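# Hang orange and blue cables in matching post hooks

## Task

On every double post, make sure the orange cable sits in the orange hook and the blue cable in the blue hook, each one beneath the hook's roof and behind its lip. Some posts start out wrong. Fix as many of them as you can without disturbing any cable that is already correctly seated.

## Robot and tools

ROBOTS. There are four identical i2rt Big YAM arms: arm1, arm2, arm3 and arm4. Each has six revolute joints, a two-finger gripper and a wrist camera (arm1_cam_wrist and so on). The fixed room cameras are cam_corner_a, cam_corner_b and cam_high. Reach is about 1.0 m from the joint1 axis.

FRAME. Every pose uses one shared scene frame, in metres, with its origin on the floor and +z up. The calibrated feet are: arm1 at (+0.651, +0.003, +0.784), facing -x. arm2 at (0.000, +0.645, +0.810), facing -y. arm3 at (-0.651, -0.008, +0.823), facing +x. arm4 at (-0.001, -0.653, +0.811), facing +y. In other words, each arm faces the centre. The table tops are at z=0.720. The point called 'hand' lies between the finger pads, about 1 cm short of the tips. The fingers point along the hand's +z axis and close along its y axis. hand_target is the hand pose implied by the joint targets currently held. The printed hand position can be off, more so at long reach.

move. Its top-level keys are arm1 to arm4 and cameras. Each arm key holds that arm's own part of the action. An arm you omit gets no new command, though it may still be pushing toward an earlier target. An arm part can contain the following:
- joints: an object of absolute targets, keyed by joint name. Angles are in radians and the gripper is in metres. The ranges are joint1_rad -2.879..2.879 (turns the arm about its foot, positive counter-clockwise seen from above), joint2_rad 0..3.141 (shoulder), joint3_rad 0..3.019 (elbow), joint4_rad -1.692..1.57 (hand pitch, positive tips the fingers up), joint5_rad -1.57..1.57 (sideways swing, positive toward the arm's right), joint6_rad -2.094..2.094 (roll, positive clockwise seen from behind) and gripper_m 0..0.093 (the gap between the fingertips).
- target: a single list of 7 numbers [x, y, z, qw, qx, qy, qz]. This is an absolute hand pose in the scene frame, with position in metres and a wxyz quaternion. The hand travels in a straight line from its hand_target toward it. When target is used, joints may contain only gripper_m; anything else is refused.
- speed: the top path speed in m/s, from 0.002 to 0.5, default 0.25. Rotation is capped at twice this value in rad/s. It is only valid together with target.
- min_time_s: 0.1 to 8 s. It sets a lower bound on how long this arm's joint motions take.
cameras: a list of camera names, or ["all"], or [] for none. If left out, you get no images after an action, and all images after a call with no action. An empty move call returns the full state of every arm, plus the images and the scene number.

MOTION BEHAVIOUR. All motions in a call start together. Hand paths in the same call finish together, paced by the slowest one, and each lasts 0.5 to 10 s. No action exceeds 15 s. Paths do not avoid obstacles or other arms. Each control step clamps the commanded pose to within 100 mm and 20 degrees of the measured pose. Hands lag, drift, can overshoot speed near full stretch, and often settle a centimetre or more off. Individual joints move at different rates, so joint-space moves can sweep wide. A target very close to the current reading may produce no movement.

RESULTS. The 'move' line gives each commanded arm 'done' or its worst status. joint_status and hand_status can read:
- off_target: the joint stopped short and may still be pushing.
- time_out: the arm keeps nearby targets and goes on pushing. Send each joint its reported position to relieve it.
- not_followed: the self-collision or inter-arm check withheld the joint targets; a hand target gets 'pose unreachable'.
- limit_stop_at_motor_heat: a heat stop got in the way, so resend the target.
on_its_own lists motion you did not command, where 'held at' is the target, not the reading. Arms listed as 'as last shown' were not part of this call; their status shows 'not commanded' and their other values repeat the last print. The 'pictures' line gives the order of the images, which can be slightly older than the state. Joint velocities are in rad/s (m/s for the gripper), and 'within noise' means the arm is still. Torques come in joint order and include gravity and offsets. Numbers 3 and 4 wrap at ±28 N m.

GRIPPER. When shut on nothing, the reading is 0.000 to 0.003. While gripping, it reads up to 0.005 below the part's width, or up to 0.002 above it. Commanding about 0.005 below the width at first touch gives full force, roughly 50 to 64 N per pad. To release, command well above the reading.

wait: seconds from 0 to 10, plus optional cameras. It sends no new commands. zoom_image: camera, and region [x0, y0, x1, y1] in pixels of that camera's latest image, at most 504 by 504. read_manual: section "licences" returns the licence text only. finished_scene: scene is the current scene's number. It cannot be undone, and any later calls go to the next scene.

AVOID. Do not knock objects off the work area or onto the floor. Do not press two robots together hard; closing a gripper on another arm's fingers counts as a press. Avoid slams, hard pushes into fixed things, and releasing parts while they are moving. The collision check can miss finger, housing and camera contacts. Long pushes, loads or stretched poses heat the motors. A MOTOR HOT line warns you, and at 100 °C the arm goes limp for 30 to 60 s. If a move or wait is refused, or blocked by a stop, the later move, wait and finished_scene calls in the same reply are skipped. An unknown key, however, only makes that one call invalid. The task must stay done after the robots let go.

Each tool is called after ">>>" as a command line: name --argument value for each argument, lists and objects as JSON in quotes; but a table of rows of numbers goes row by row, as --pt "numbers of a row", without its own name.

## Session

Scene 1 solved. Now scene 2.

>>> move

>>> zoom_image --camera "cam_high" --region '[120, 120, 380, 380]'

Scene clock: 0.00 s.
Joint torques (N m): no reading
Heat: arm1: hottest joint3_rad 36 °C; arm2: hottest joint2_rad 35 °C; arm3: hottest joint3_rad 49 °C; arm4: hottest joint2_rad 32 °C.
Joint velocities: within noise
arm1.joint_positions: joint1_rad=-0.457 joint2_rad=+0.633 joint3_rad=+1.411 joint4_rad=-1.171 joint5_rad=+0.286 joint6_rad=+0.299 gripper_m=+0.09396
arm1.joint_status: not commanded
arm1.hand: x=+0.4552 y=+0.1661 z=+1.3697 quat_wxyz=(-0.173, +0.727, -0.392, -0.536) (m; scene frame)
arm1.hand_target: x=+0.4583 y=+0.1644 z=+1.3820 quat_wxyz=(-0.173, +0.719, -0.391, -0.548) (m; scene frame)
arm1.hand_status: not commanded
arm2.joint_positions: joint1_rad=-0.585 joint2_rad=+0.645 joint3_rad=+1.541 joint4_rad=-1.341 joint5_rad=-0.050 joint6_rad=+0.491 gripper_m=+0.09396
arm2.joint_status: not commanded
arm2.hand: x=-0.1095 y=+0.4601 z=+1.4166 quat_wxyz=(-0.389, -0.809, -0.233, +0.373) (m; scene frame)
arm2.hand_target: x=-0.1077 y=+0.4632 z=+1.4297 quat_wxyz=(-0.398, -0.801, -0.231, +0.383) (m; scene frame)
arm2.hand_status: not commanded
arm3.joint_positions: joint1_rad=-0.380 joint2_rad=+0.579 joint3_rad=+1.421 joint4_rad=-1.337 joint5_rad=+0.212 joint6_rad=-0.515 gripper_m=+0.09396
arm3.joint_status: not commanded
arm3.hand: x=-0.4642 y=-0.1140 z=+1.3867 quat_wxyz=(-0.416, +0.006, -0.855, +0.309) (m; scene frame)
arm3.hand_target: x=-0.4674 y=-0.1126 z=+1.3954 quat_wxyz=(-0.425, +0.005, -0.850, +0.312) (m; scene frame)
arm3.hand_status: not commanded
arm4.joint_positions: joint1_rad=-0.007 joint2_rad=+0.539 joint3_rad=+1.354 joint4_rad=-1.217 joint5_rad=-0.275 joint6_rad=-0.533 gripper_m=+0.09396
arm4.joint_status: not commanded
arm4.hand: x=-0.0369 y=-0.4345 z=+1.3778 quat_wxyz=(-0.427, +0.746, -0.362, -0.360) (m; scene frame)
arm4.hand_target: x=-0.0371 y=-0.4384 z=+1.3929 quat_wxyz=(-0.440, +0.739, -0.356, -0.366) (m; scene frame)
arm4.hand_status: not commanded
pictures: arm1_cam_wrist, arm2_cam_wrist, arm3_cam_wrist, arm4_cam_wrist, cam_corner_a, cam_corner_b, cam_high
Images, in order (width x height): arm1_cam_wrist 672x504, arm2_cam_wrist 672x504, arm3_cam_wrist 672x504, arm4_cam_wrist 672x504, cam_corner_a 504x504, cam_corner_b 504x504, cam_high 504x504.

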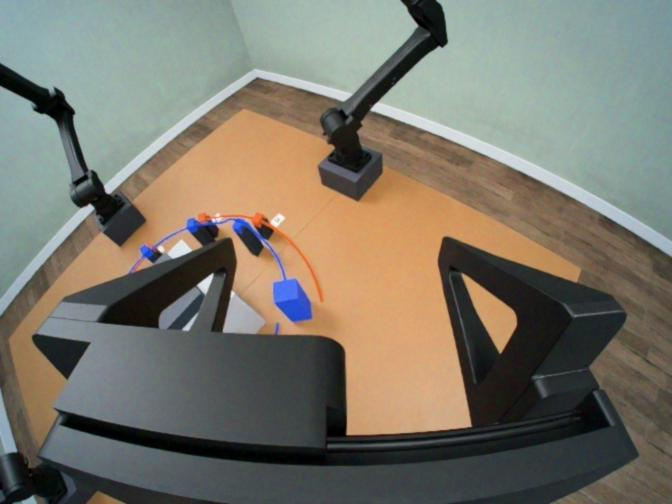

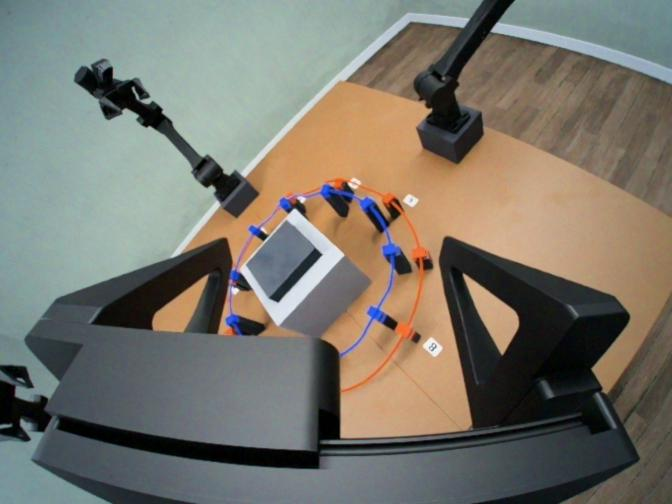

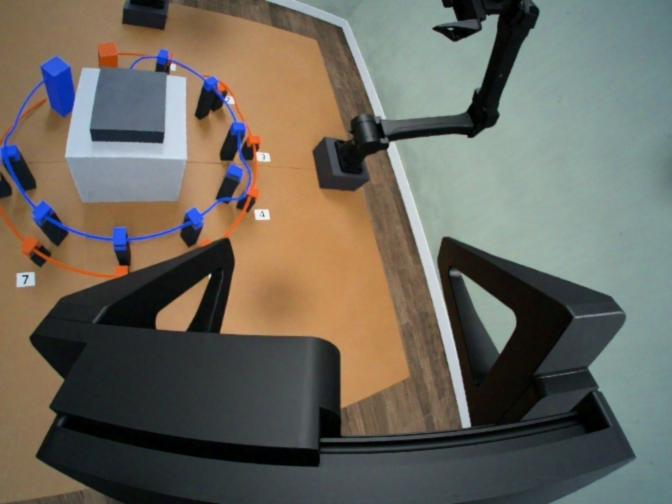

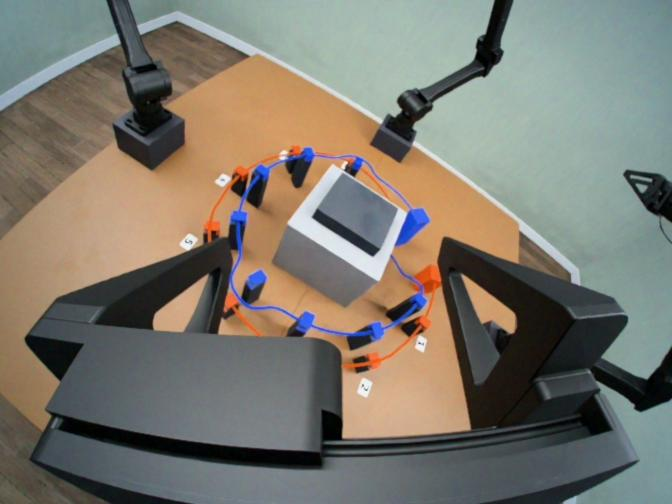

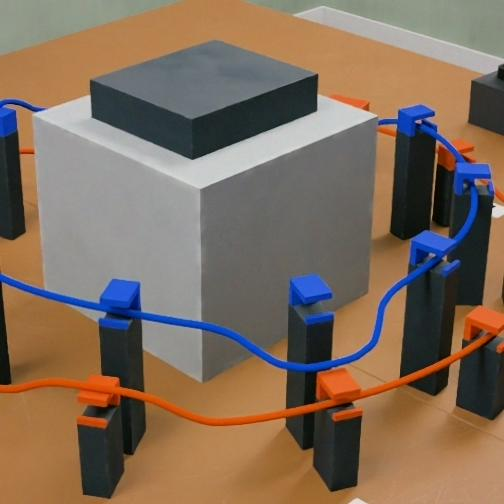

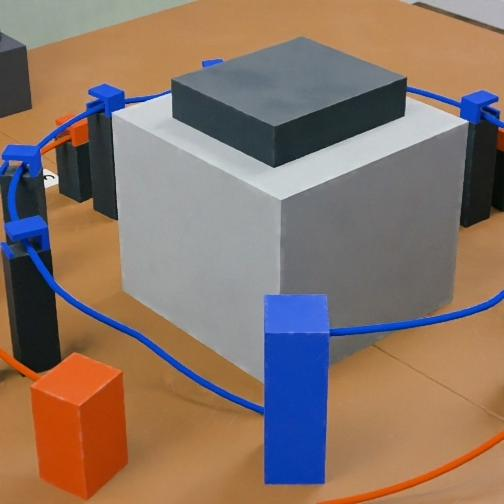

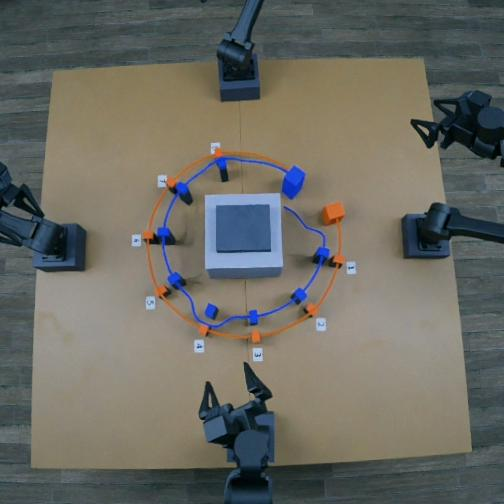

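Scaled by 1.938 from the camera's 504x504 image, which has a finer 720x720 frame.

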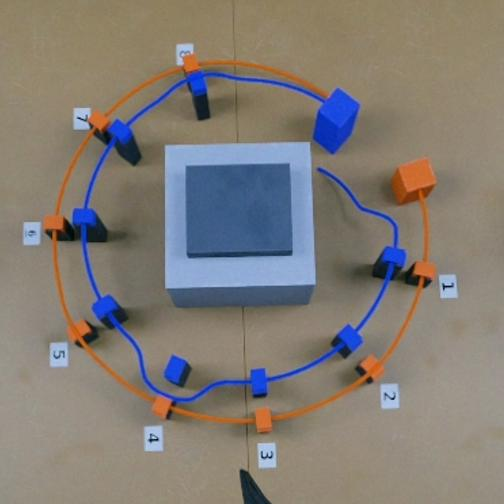

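>>> zoom_image --camera "cam_corner_a" --region '[60, 250, 210, 400]'

>>> zoom_image --camera "cam_corner_a" --region '[250, 250, 400, 400]'

>>> zoom_image --camera "cam_corner_a" --region '[374, 90, 504, 220]'

>>> zoom_image --camera "cam_corner_a" --region '[384, 210, 504, 330]'

>>> zoom_image --camera "cam_corner_a" --region '[60, 340, 160, 440]'

>>> zoom_image --camera "cam_corner_a" --region '[290, 340, 390, 440]'

>>> zoom_image --camera "cam_corner_a" --region '[0, 80, 60, 180]'

>>> zoom_image --camera "cam_corner_b" --region '[0, 130, 80, 270]'

>>> zoom_image --camera "cam_corner_b" --region '[50, 60, 170, 180]'

>>> zoom_image --camera "cam_corner_b" --region '[430, 70, 504, 144]'

Scaled by 3.360 from the camera's 504x504 image, which has a finer 720x720 frame.

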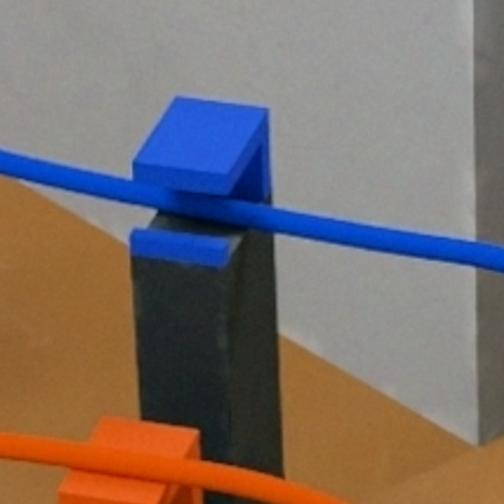

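Scaled by 3.360 from the camera's 504x504 image, which has a finer 720x720 frame.

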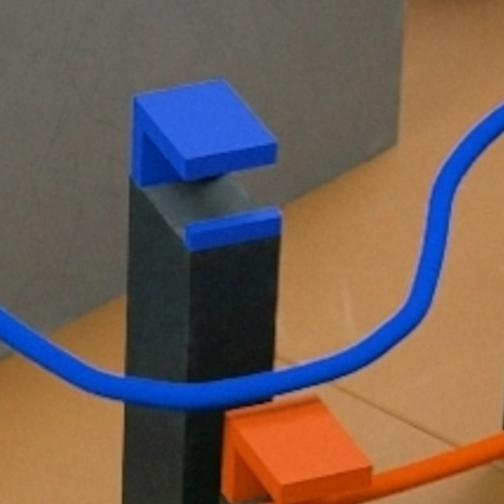

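Scaled by 3.877 from the camera's 504x504 image, which has a finer 720x720 frame.

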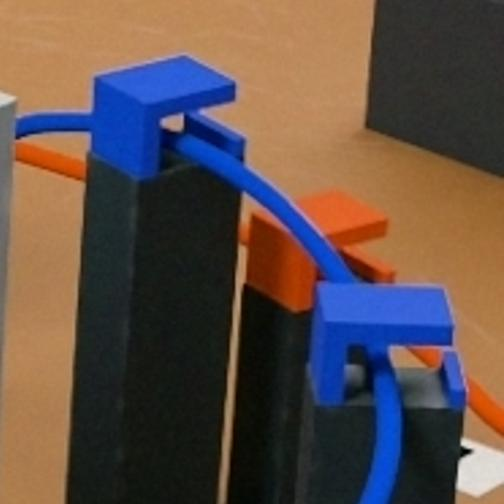

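Scaled by 4.200 from the camera's 504x504 image, which has a finer 720x720 frame.

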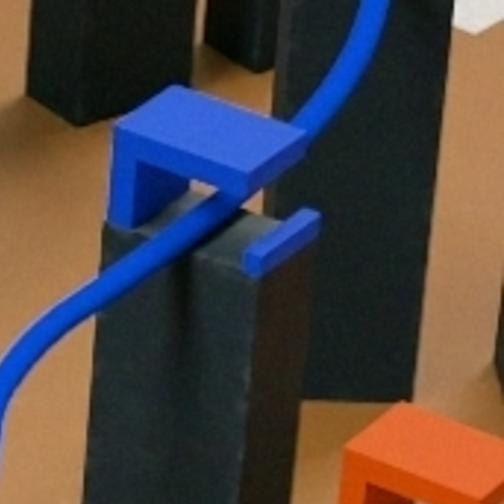

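Scaled by 5.040 from the camera's 504x504 image, which has a finer 720x720 frame.

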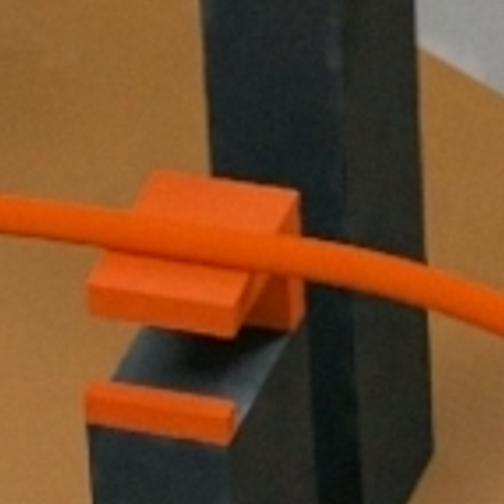

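Scaled by 5.040 from the camera's 504x504 image, which has a finer 720x720 frame.

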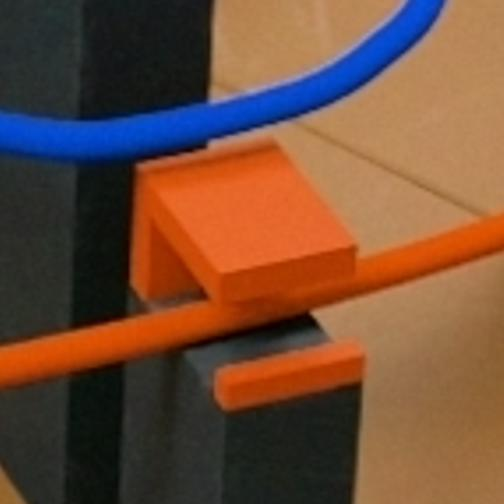

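Scaled by 5.040 from the camera's 504x504 image, which has a finer 720x720 frame.

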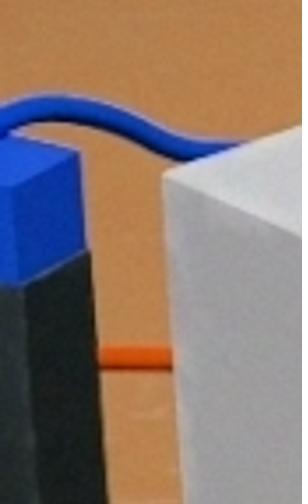

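Scaled by 3.600 from the camera's 504x504 image, which has a finer 720x720 frame.

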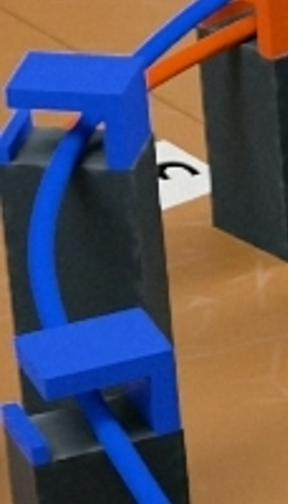

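Scaled by 4.200 from the camera's 504x504 image, which has a finer 720x720 frame.

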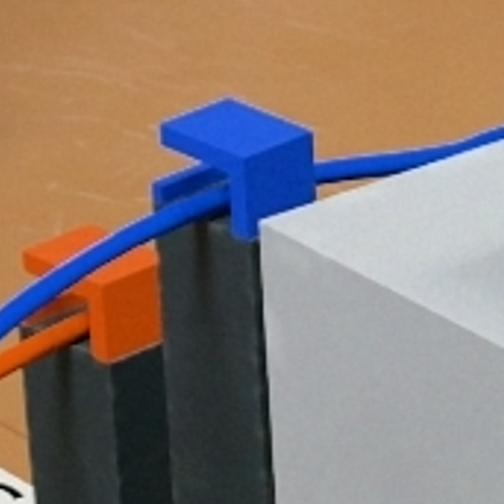

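Scaled by 6.811 from the camera's 504x504 image, which has a finer 720x720 frame.

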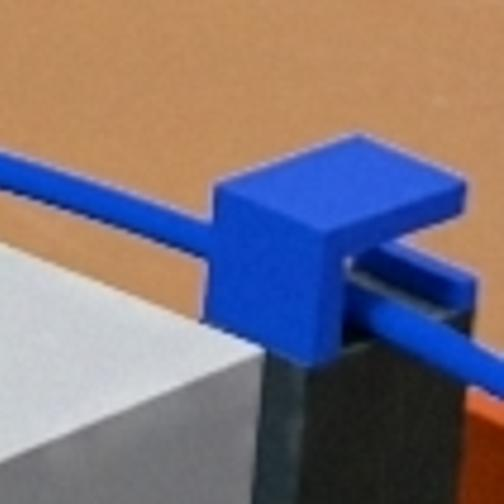

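>>> zoom_image --camera "cam_high" --region '[140, 140, 240, 240]'

>>> zoom_image --camera "cam_high" --region '[130, 240, 230, 340]'

>>> zoom_image --camera "cam_high" --region '[230, 240, 350, 360]'

>>> zoom_image --camera "arm3_cam_wrist" --region '[0, 120, 150, 280]'

>>> zoom_image --camera "arm4_cam_wrist" --region '[190, 130, 330, 260]'

>>> zoom_image --camera "arm4_cam_wrist" --region '[200, 240, 440, 390]'

>>> zoom_image --camera "arm2_cam_wrist" --region '[310, 160, 450, 350]'

>>> zoom_image --camera "arm3_cam_wrist" --region '[130, 30, 290, 260]'

>>> zoom_image --camera "cam_corner_a" --region '[444, 280, 504, 360]'

>>> zoom_image --camera "cam_corner_b" --region '[10, 90, 130, 210]'

Scaled by 5.040 from the camera's 504x504 image, which has a finer 720x720 frame.

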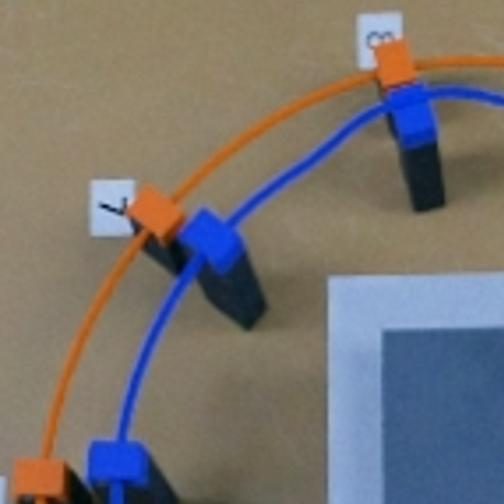

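Scaled by 5.040 from the camera's 504x504 image, which has a finer 720x720 frame.

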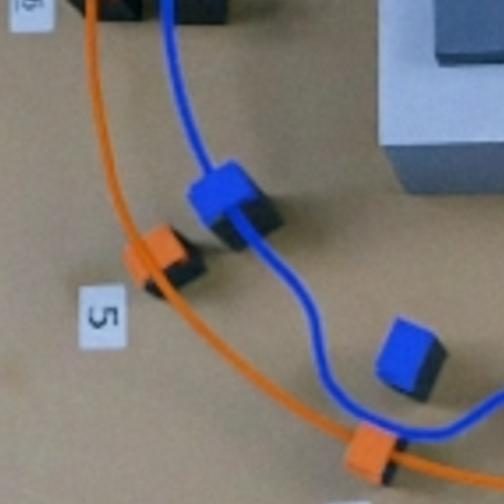

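Scaled by 4.200 from the camera's 504x504 image, which has a finer 720x720 frame.

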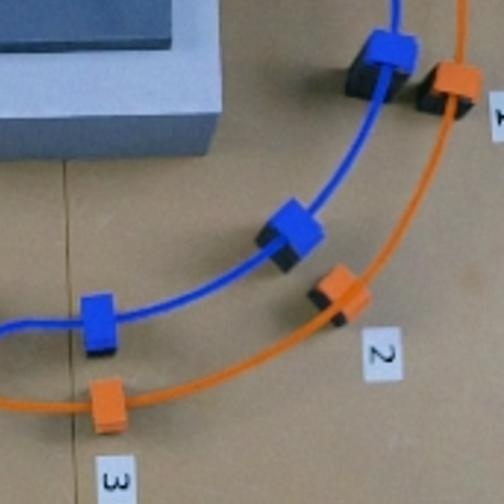

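Scaled by 3.150 from the camera's 672x504 image, which has a finer 960x720 frame.

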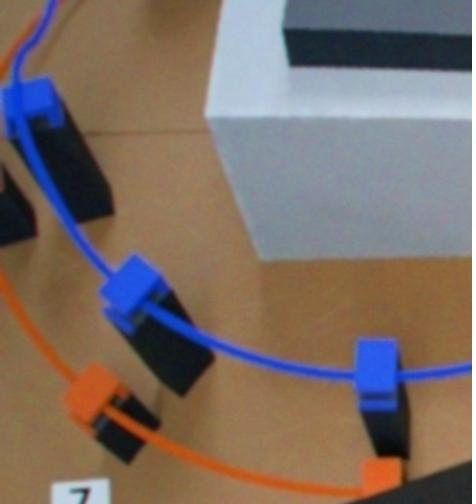

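Scaled by 3.600 from the camera's 672x504 image, which has a finer 960x720 frame.

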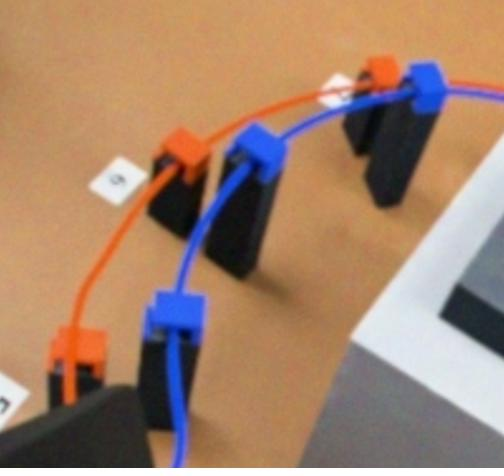

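Scaled by 2.100 from the camera's 672x504 image, which has a finer 960x720 frame.

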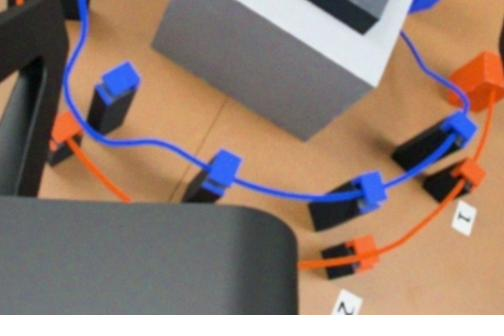

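Scaled by 2.653 from the camera's 672x504 image, which has a finer 960x720 frame.

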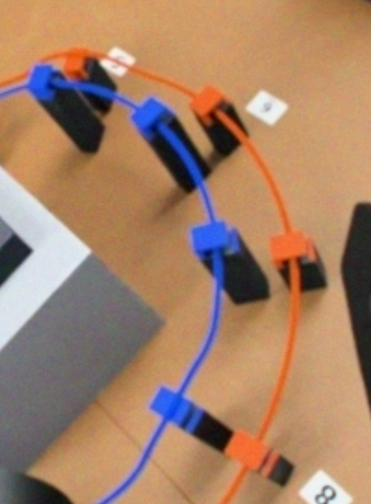

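Scaled by 2.191 from the camera's 672x504 image, which has a finer 960x720 frame.

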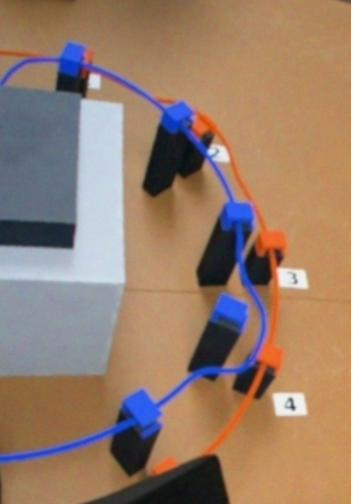

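Scaled by 6.300 from the camera's 504x504 image, which has a finer 720x720 frame.

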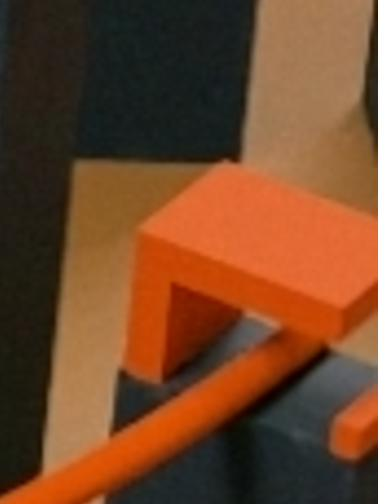

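Scaled by 4.200 from the camera's 504x504 image, which has a finer 720x720 frame.

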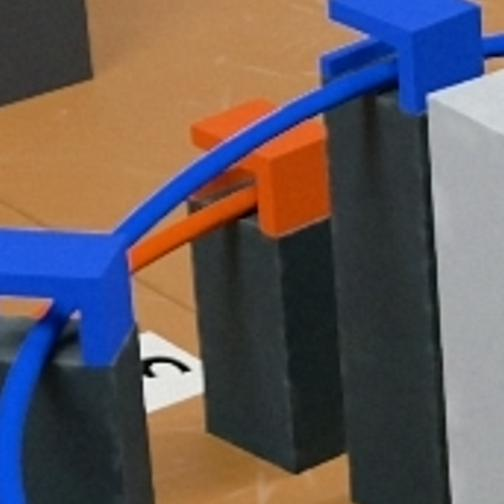

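>>> zoom_image --camera "arm2_cam_wrist" --region '[350, 290, 440, 360]'

>>> zoom_image --camera "arm3_cam_wrist" --region '[0, 130, 60, 190]'

>>> zoom_image --camera "arm4_cam_wrist" --region '[330, 140, 390, 200]'

>>> zoom_image --camera "cam_high" --region '[200, 135, 245, 180]'

>>> zoom_image --camera "cam_high" --region '[150, 165, 200, 215]'

>>> zoom_image --camera "cam_high" --region '[130, 215, 180, 265]'

>>> zoom_image --camera "arm4_cam_wrist" --region '[340, 270, 440, 380]'

>>> zoom_image --camera "cam_corner_a" --region '[460, 280, 504, 360]'

>>> zoom_image --camera "cam_high" --region '[290, 230, 360, 330]'

>>> zoom_image --camera "arm3_cam_wrist" --region '[0, 200, 140, 290]'

Scaled by 5.600 from the camera's 672x504 image, which has a finer 960x720 frame.

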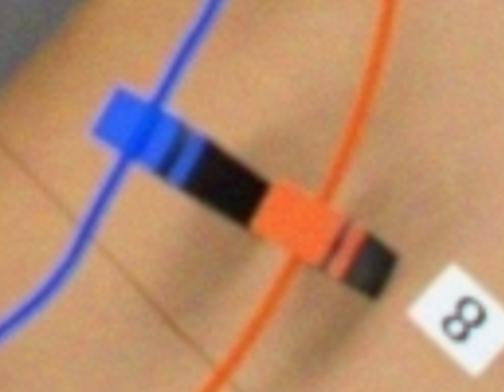

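Scaled by 8.400 from the camera's 672x504 image, which has a finer 960x720 frame.

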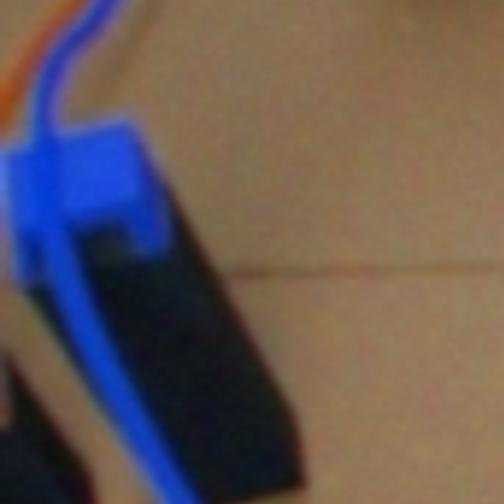

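Scaled by 8.400 from the camera's 672x504 image, which has a finer 960x720 frame.

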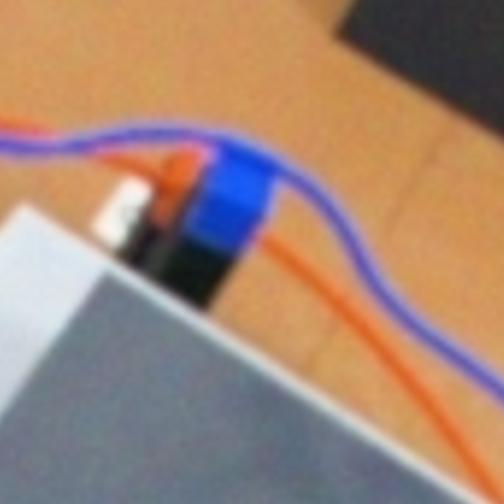

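Scaled by 11.200 from the camera's 504x504 image, which has a finer 720x720 frame.

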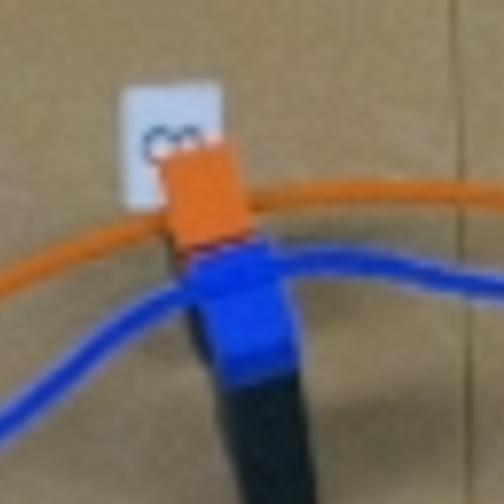

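Scaled by 10.080 from the camera's 504x504 image, which has a finer 720x720 frame.

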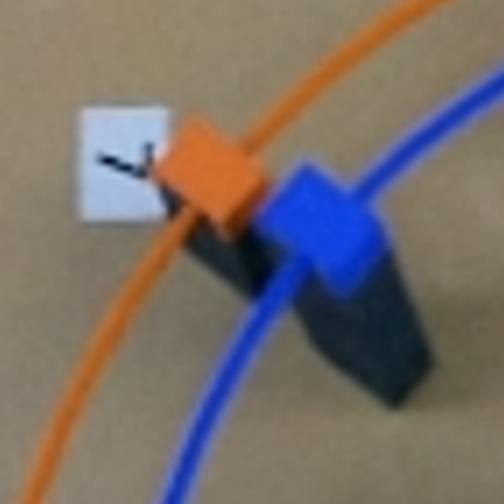

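Scaled by 10.080 from the camera's 504x504 image, which has a finer 720x720 frame.

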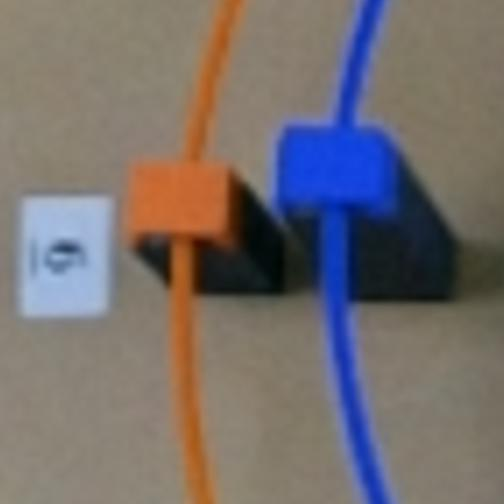

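Scaled by 4.582 from the camera's 672x504 image, which has a finer 960x720 frame.

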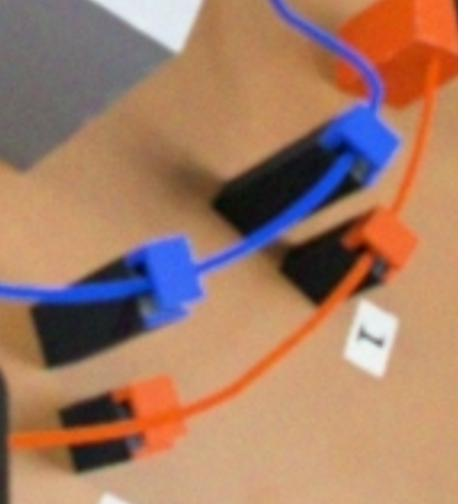

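Scaled by 6.300 from the camera's 504x504 image, which has a finer 720x720 frame.

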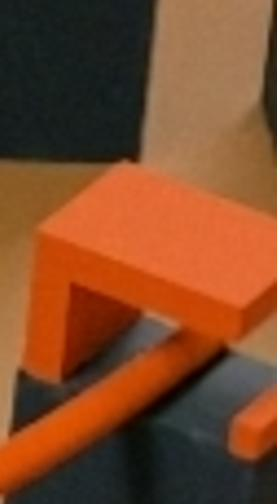

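Scaled by 5.040 from the camera's 504x504 image, which has a finer 720x720 frame.

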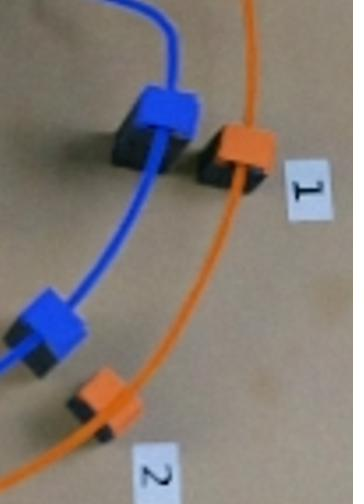

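Scaled by 3.600 from the camera's 672x504 image, which has a finer 960x720 frame.

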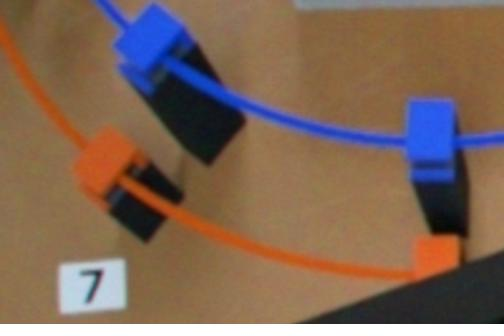

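>>> move --arm1 '{"joints": {"joint1_rad": 0.55, "joint2_rad": 1.562, "joint3_rad": 1.29, "joint4_rad": -1.33, "joint5_rad": 0.0, "joint6_rad": -0.29, "gripper_m": 0.05}, "min_time_s": 3}' --arm2 '{"joints": {"joint1_rad": -0.315, "joint2_rad": 1.449, "joint3_rad": 1.213, "joint4_rad": -1.36, "joint5_rad": 0.0, "joint6_rad": 1.045, "gripper_m": 0.05}, "min_time_s": 3}' --arm3 '{"joints": {"joint1_rad": -0.34, "joint2_rad": 1.388, "joint3_rad": 1.002, "joint4_rad": -1.19, "joint5_rad": 0.0, "joint6_rad": 0.65, "gripper_m": 0.05}, "min_time_s": 3}' --arm4 '{"joints": {"joint1_rad": 0.437, "joint2_rad": 1.45, "joint3_rad": 1.175, "joint4_rad": -1.325, "joint5_rad": 0.0, "joint6_rad": -0.76, "gripper_m": 0.05}, "min_time_s": 3}' --cameras '["all"]'

Scene clock: 307.53 s.
Joint torques (N m): arm1=[1.85 -12.4 7.99 -0.29 0.08 -0.05] | arm2=[2.32 -11.16 10.17 -0.24 0.07 -0.05] | arm3=[2.32 -7.06 9.55 0.42 -0.11 0.14] | arm4=[0.62 -12.16 9.88 -0.32 0.08 -0.16]
Heat: arm1: hottest joint3_rad 43 °C; arm2: hottest joint3_rad 42 °C; arm3: hottest joint3_rad 60 °C; arm4: hottest joint3_rad 43 °C.
move: arm1 done; arm2 done; arm3 done; arm4 done
Joint velocities: within noise
arm1.joint_positions: joint1_rad=+0.546 joint2_rad=+1.555 joint3_rad=+1.290 joint4_rad=-1.320 joint5_rad=+0.002 joint6_rad=-0.283 gripper_m=+0.05009
arm1.joint_status: all done
arm1.hand: x=+0.2580 y=-0.2132 z=+0.9466 quat_wxyz=(-0.003, +0.924, +0.383, +0.007) (m; scene frame)
arm1.hand_target: x=+0.2611 y=-0.2140 z=+0.9437 quat_wxyz=(-0.003, +0.921, +0.389, +0.015) (m; scene frame)
arm1.hand_status: not commanded
arm2.joint_positions: joint1_rad=-0.326 joint2_rad=+1.444 joint3_rad=+1.203 joint4_rad=-1.347 joint5_rad=-0.002 joint6_rad=+1.037 gripper_m=+0.05009
arm2.joint_status: all done
arm2.hand: x=-0.1157 y=+0.2566 z=+0.9913 quat_wxyz=(+0.000, -0.992, -0.124, -0.004) (m; scene frame)
arm2.hand_target: x=-0.1117 y=+0.2551 z=+0.9932 quat_wxyz=(+0.004, -0.992, -0.126, -0.005) (m; scene frame)
arm2.hand_status: not commanded
arm3.joint_positions: joint1_rad=-0.351 joint2_rad=+1.375 joint3_rad=+1.015 joint4_rad=-1.199 joint5_rad=+0.004 joint6_rad=+0.635 gripper_m=+0.05007
arm3.joint_status: all done
arm3.hand: x=-0.2982 y=-0.1376 z=+0.9548 quat_wxyz=(-0.006, -0.475, -0.880, +0.009) (m; scene frame)
arm3.hand_target: x=-0.2992 y=-0.1322 z=+0.9457 quat_wxyz=(+0.003, -0.476, -0.879, +0.008) (m; scene frame)
arm3.hand_status: not commanded
arm4.joint_positions: joint1_rad=+0.429 joint2_rad=+1.456 joint3_rad=+1.165 joint4_rad=-1.315 joint5_rad=-0.001 joint6_rad=-0.749 gripper_m=+0.05008
arm4.joint_status: all done
arm4.hand: x=-0.1528 y=-0.2793 z=+0.9686 quat_wxyz=(+0.015, +0.976, -0.215, +0.009) (m; scene frame)
arm4.hand_target: x=-0.1560 y=-0.2797 z=+0.9745 quat_wxyz=(+0.012, +0.978, -0.206, +0.008) (m; scene frame)
arm4.hand_status: not commanded
pictures: arm1_cam_wrist, arm2_cam_wrist, arm3_cam_wrist, arm4_cam_wrist, cam_corner_a, cam_corner_b, cam_high
led back after a hold (arm4 arm): the arm was led back toward your command in small steps, so it may still be short of it.
joint command not followed: on one or more control steps a check withheld the commanded joint targets of the arm4 arm, and it was not sent them on those steps.
cause: the commanded joint targets, or the way to them, would bring a part of the robot too close to another arm (this arm's wrist (the part past joint 4) and the arm3 arm's wrist camera, along the way the arms are being sent, or toward where that arm still pushes).
Images, in order (width x height): arm1_cam_wrist 672x504, arm2_cam_wrist 672x504, arm3_cam_wrist 672x504, arm4_cam_wrist 672x504, cam_corner_a 504x504, cam_corner_b 504x504, cam_high 504x504.

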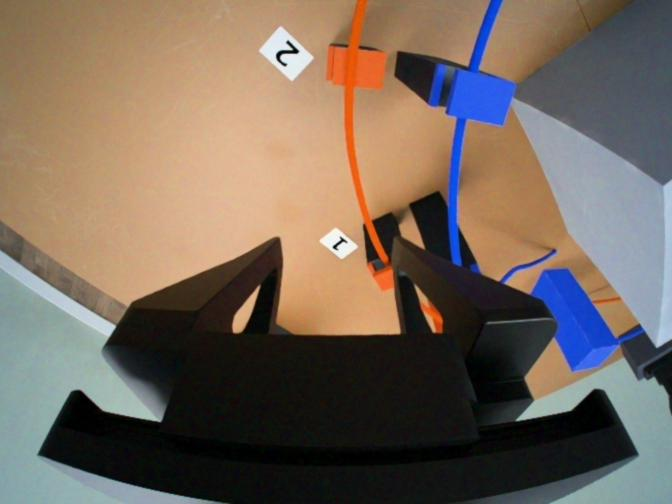

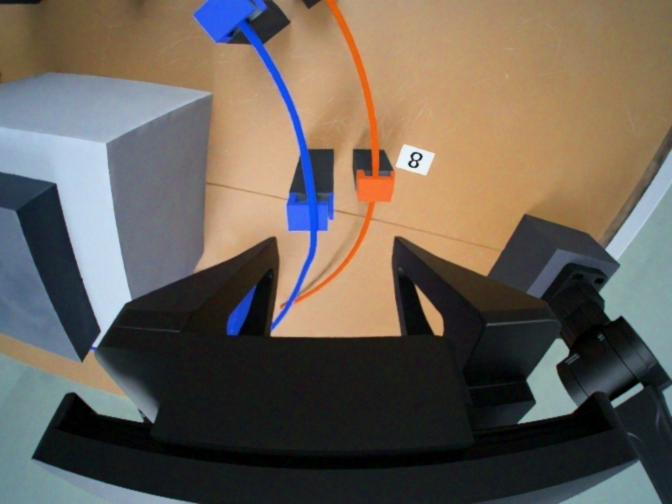

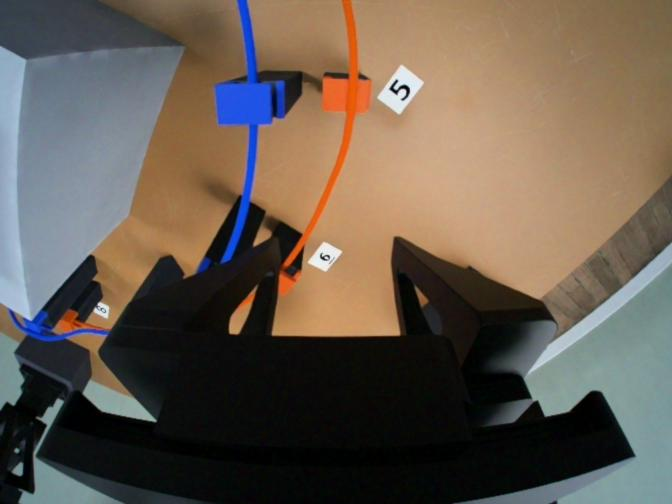

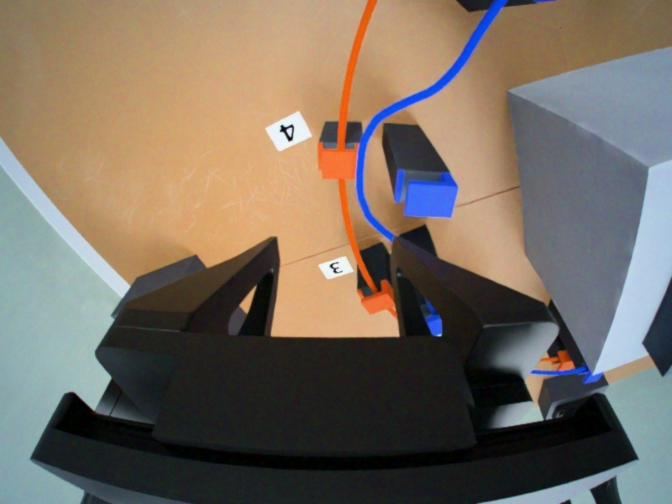

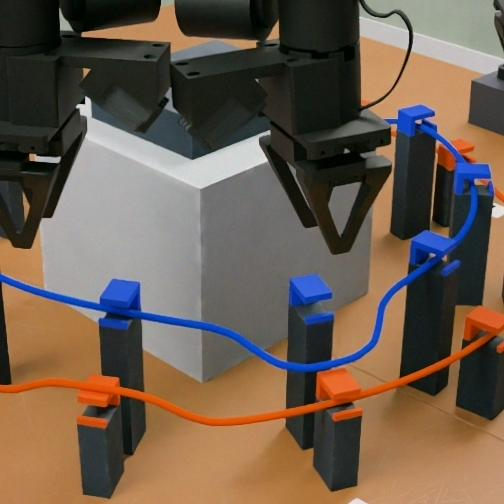

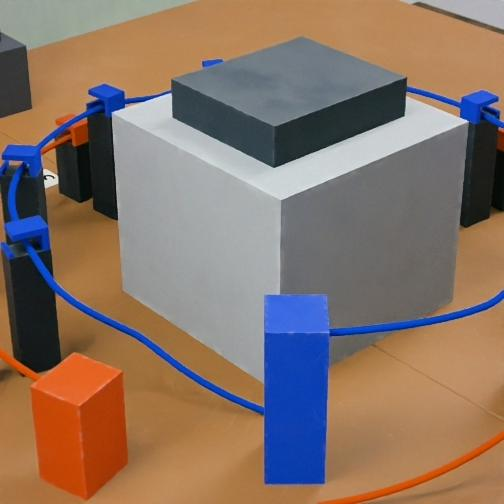

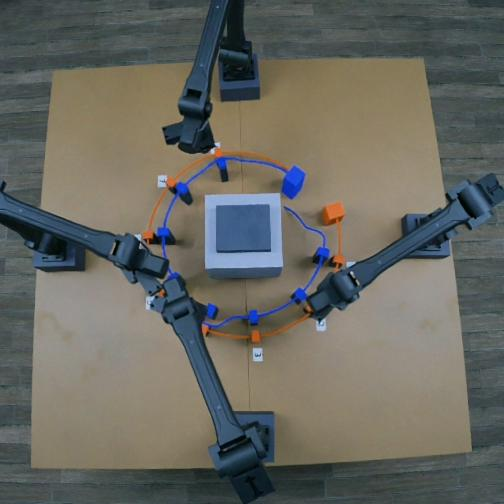

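>>> move --arm1 '{"joints": {"joint1_rad": 0.529, "joint2_rad": 1.713, "joint3_rad": 1.129, "joint4_rad": -0.988}, "min_time_s": 1.5}' --arm2 '{"joints": {"joint1_rad": -0.308, "joint2_rad": 1.609, "joint3_rad": 1.055, "joint4_rad": -1.018}, "min_time_s": 1.5}' --arm3 '{"joints": {"joint1_rad": -0.332, "joint2_rad": 1.56, "joint3_rad": 0.827, "joint4_rad": -0.838}, "min_time_s": 1.5}' --arm4 '{"joints": {"joint1_rad": 0.225, "joint2_rad": 1.395, "joint3_rad": 1.065, "joint4_rad": -1.213, "joint6_rad": -0.904}, "min_time_s": 1.5}' --cameras '["arm1_cam_wrist", "arm2_cam_wrist", "arm3_cam_wrist", "arm4_cam_wrist"]'

Scene clock: 500.33 s.
Joint torques (N m): arm1=[-0.03 -12.75 6.69 0.47 0.11 -0.06] | arm2=[2.2 -11.81 8.81 0.88 0.1 -0.09] | arm3=[2.37 -7.41 7.64 0.46 -0.11 0.14] | arm4=[-0.67 -12.63 9.09 0.54 0.04 -0.15]
Heat: arm1: hottest joint3_rad 42 °C; arm2: hottest joint3_rad 40 °C; arm3: hottest joint3_rad 59 °C; arm4: hottest joint3_rad 39 °C.
move: arm1 done; arm2 done; arm3 done; arm4 done
Joint velocities: within noise
arm1.joint_positions: joint1_rad=+0.541 joint2_rad=+1.700 joint3_rad=+1.132 joint4_rad=-0.999 joint5_rad=+0.002 joint6_rad=-0.283 gripper_m=+0.05009
arm1.joint_status: all done
arm1.hand: x=+0.2463 y=-0.2169 z=+0.8281 quat_wxyz=(-0.002, +0.924, +0.381, -0.002) (m; scene frame)
arm1.hand_target: x=+0.2436 y=-0.2121 z=+0.8213 quat_wxyz=(-0.001, +0.925, +0.379, +0.000) (m; scene frame)
arm1.hand_status: not commanded
arm2.joint_positions: joint1_rad=-0.321 joint2_rad=+1.598 joint3_rad=+1.049 joint4_rad=-1.034 joint5_rad=-0.002 joint6_rad=+1.037 gripper_m=+0.05009
arm2.joint_status: all done
arm2.hand: x=-0.1176 y=+0.2401 z=+0.8756 quat_wxyz=(-0.002, -0.992, -0.126, -0.003) (m; scene frame)
arm2.hand_target: x=-0.1143 y=+0.2331 z=+0.8732 quat_wxyz=(-0.007, -0.992, -0.129, +0.000) (m; scene frame)
arm2.hand_status: not commanded
arm3.joint_positions: joint1_rad=-0.344 joint2_rad=+1.542 joint3_rad=+0.841 joint4_rad=-0.847 joint5_rad=+0.004 joint6_rad=+0.635 gripper_m=+0.05007
arm3.joint_status: all done
arm3.hand: x=-0.2970 y=-0.1369 z=+0.8390 quat_wxyz=(-0.011, -0.472, -0.882, +0.008) (m; scene frame)
arm3.hand_target: x=-0.3017 y=-0.1301 z=+0.8285 quat_wxyz=(+0.000, -0.473, -0.881, +0.008) (m; scene frame)
arm3.hand_status: not commanded
arm4.joint_positions: joint1_rad=+0.233 joint2_rad=+1.417 joint3_rad=+1.062 joint4_rad=-1.225 joint5_rad=-0.001 joint6_rad=-0.894 gripper_m=+0.05008
arm4.joint_status: all done
arm4.hand: x=-0.0743 y=-0.2730 z=+0.9457 quat_wxyz=(+0.005, +0.971, -0.240, +0.001) (m; scene frame)
arm4.hand_target: x=-0.0715 y=-0.2684 z=+0.9549 quat_wxyz=(-0.013, +0.971, -0.239, -0.006) (m; scene frame)
arm4.hand_status: not commanded
pictures: arm1_cam_wrist, arm2_cam_wrist, arm3_cam_wrist, arm4_cam_wrist
Images, in order (width x height): arm1_cam_wrist 672x504, arm2_cam_wrist 672x504, arm3_cam_wrist 672x504, arm4_cam_wrist 672x504.

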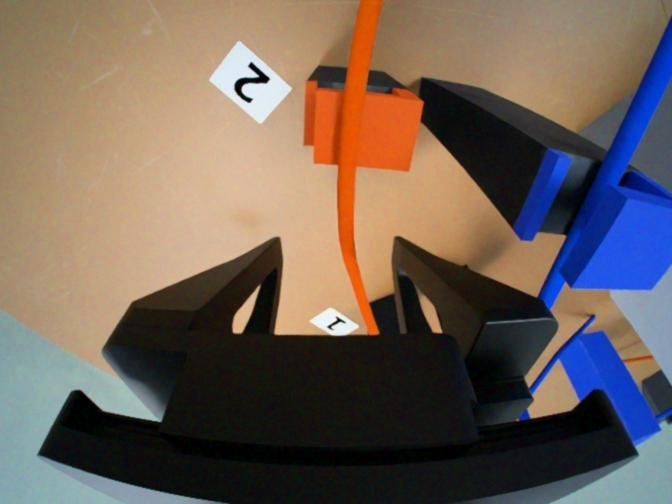

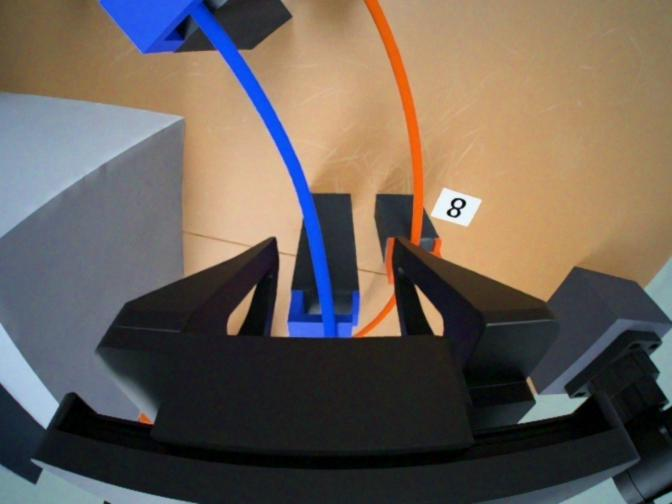

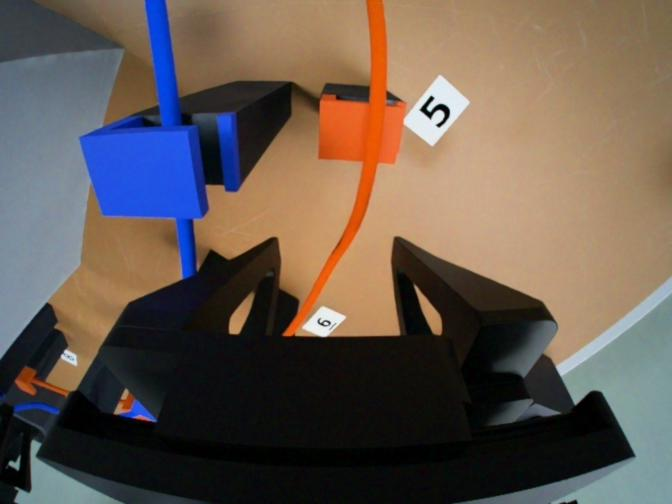

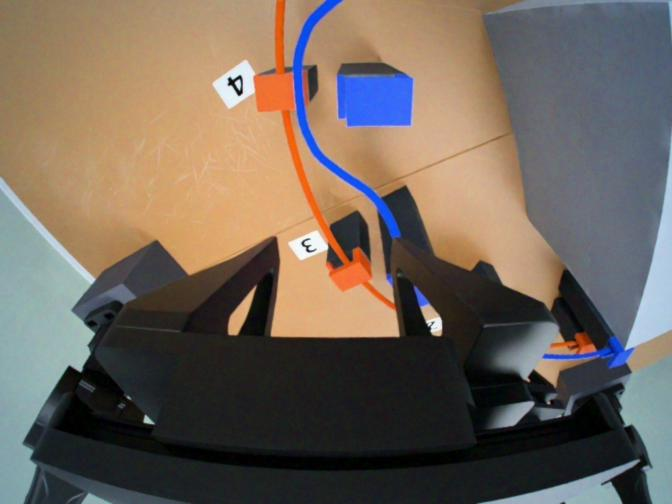

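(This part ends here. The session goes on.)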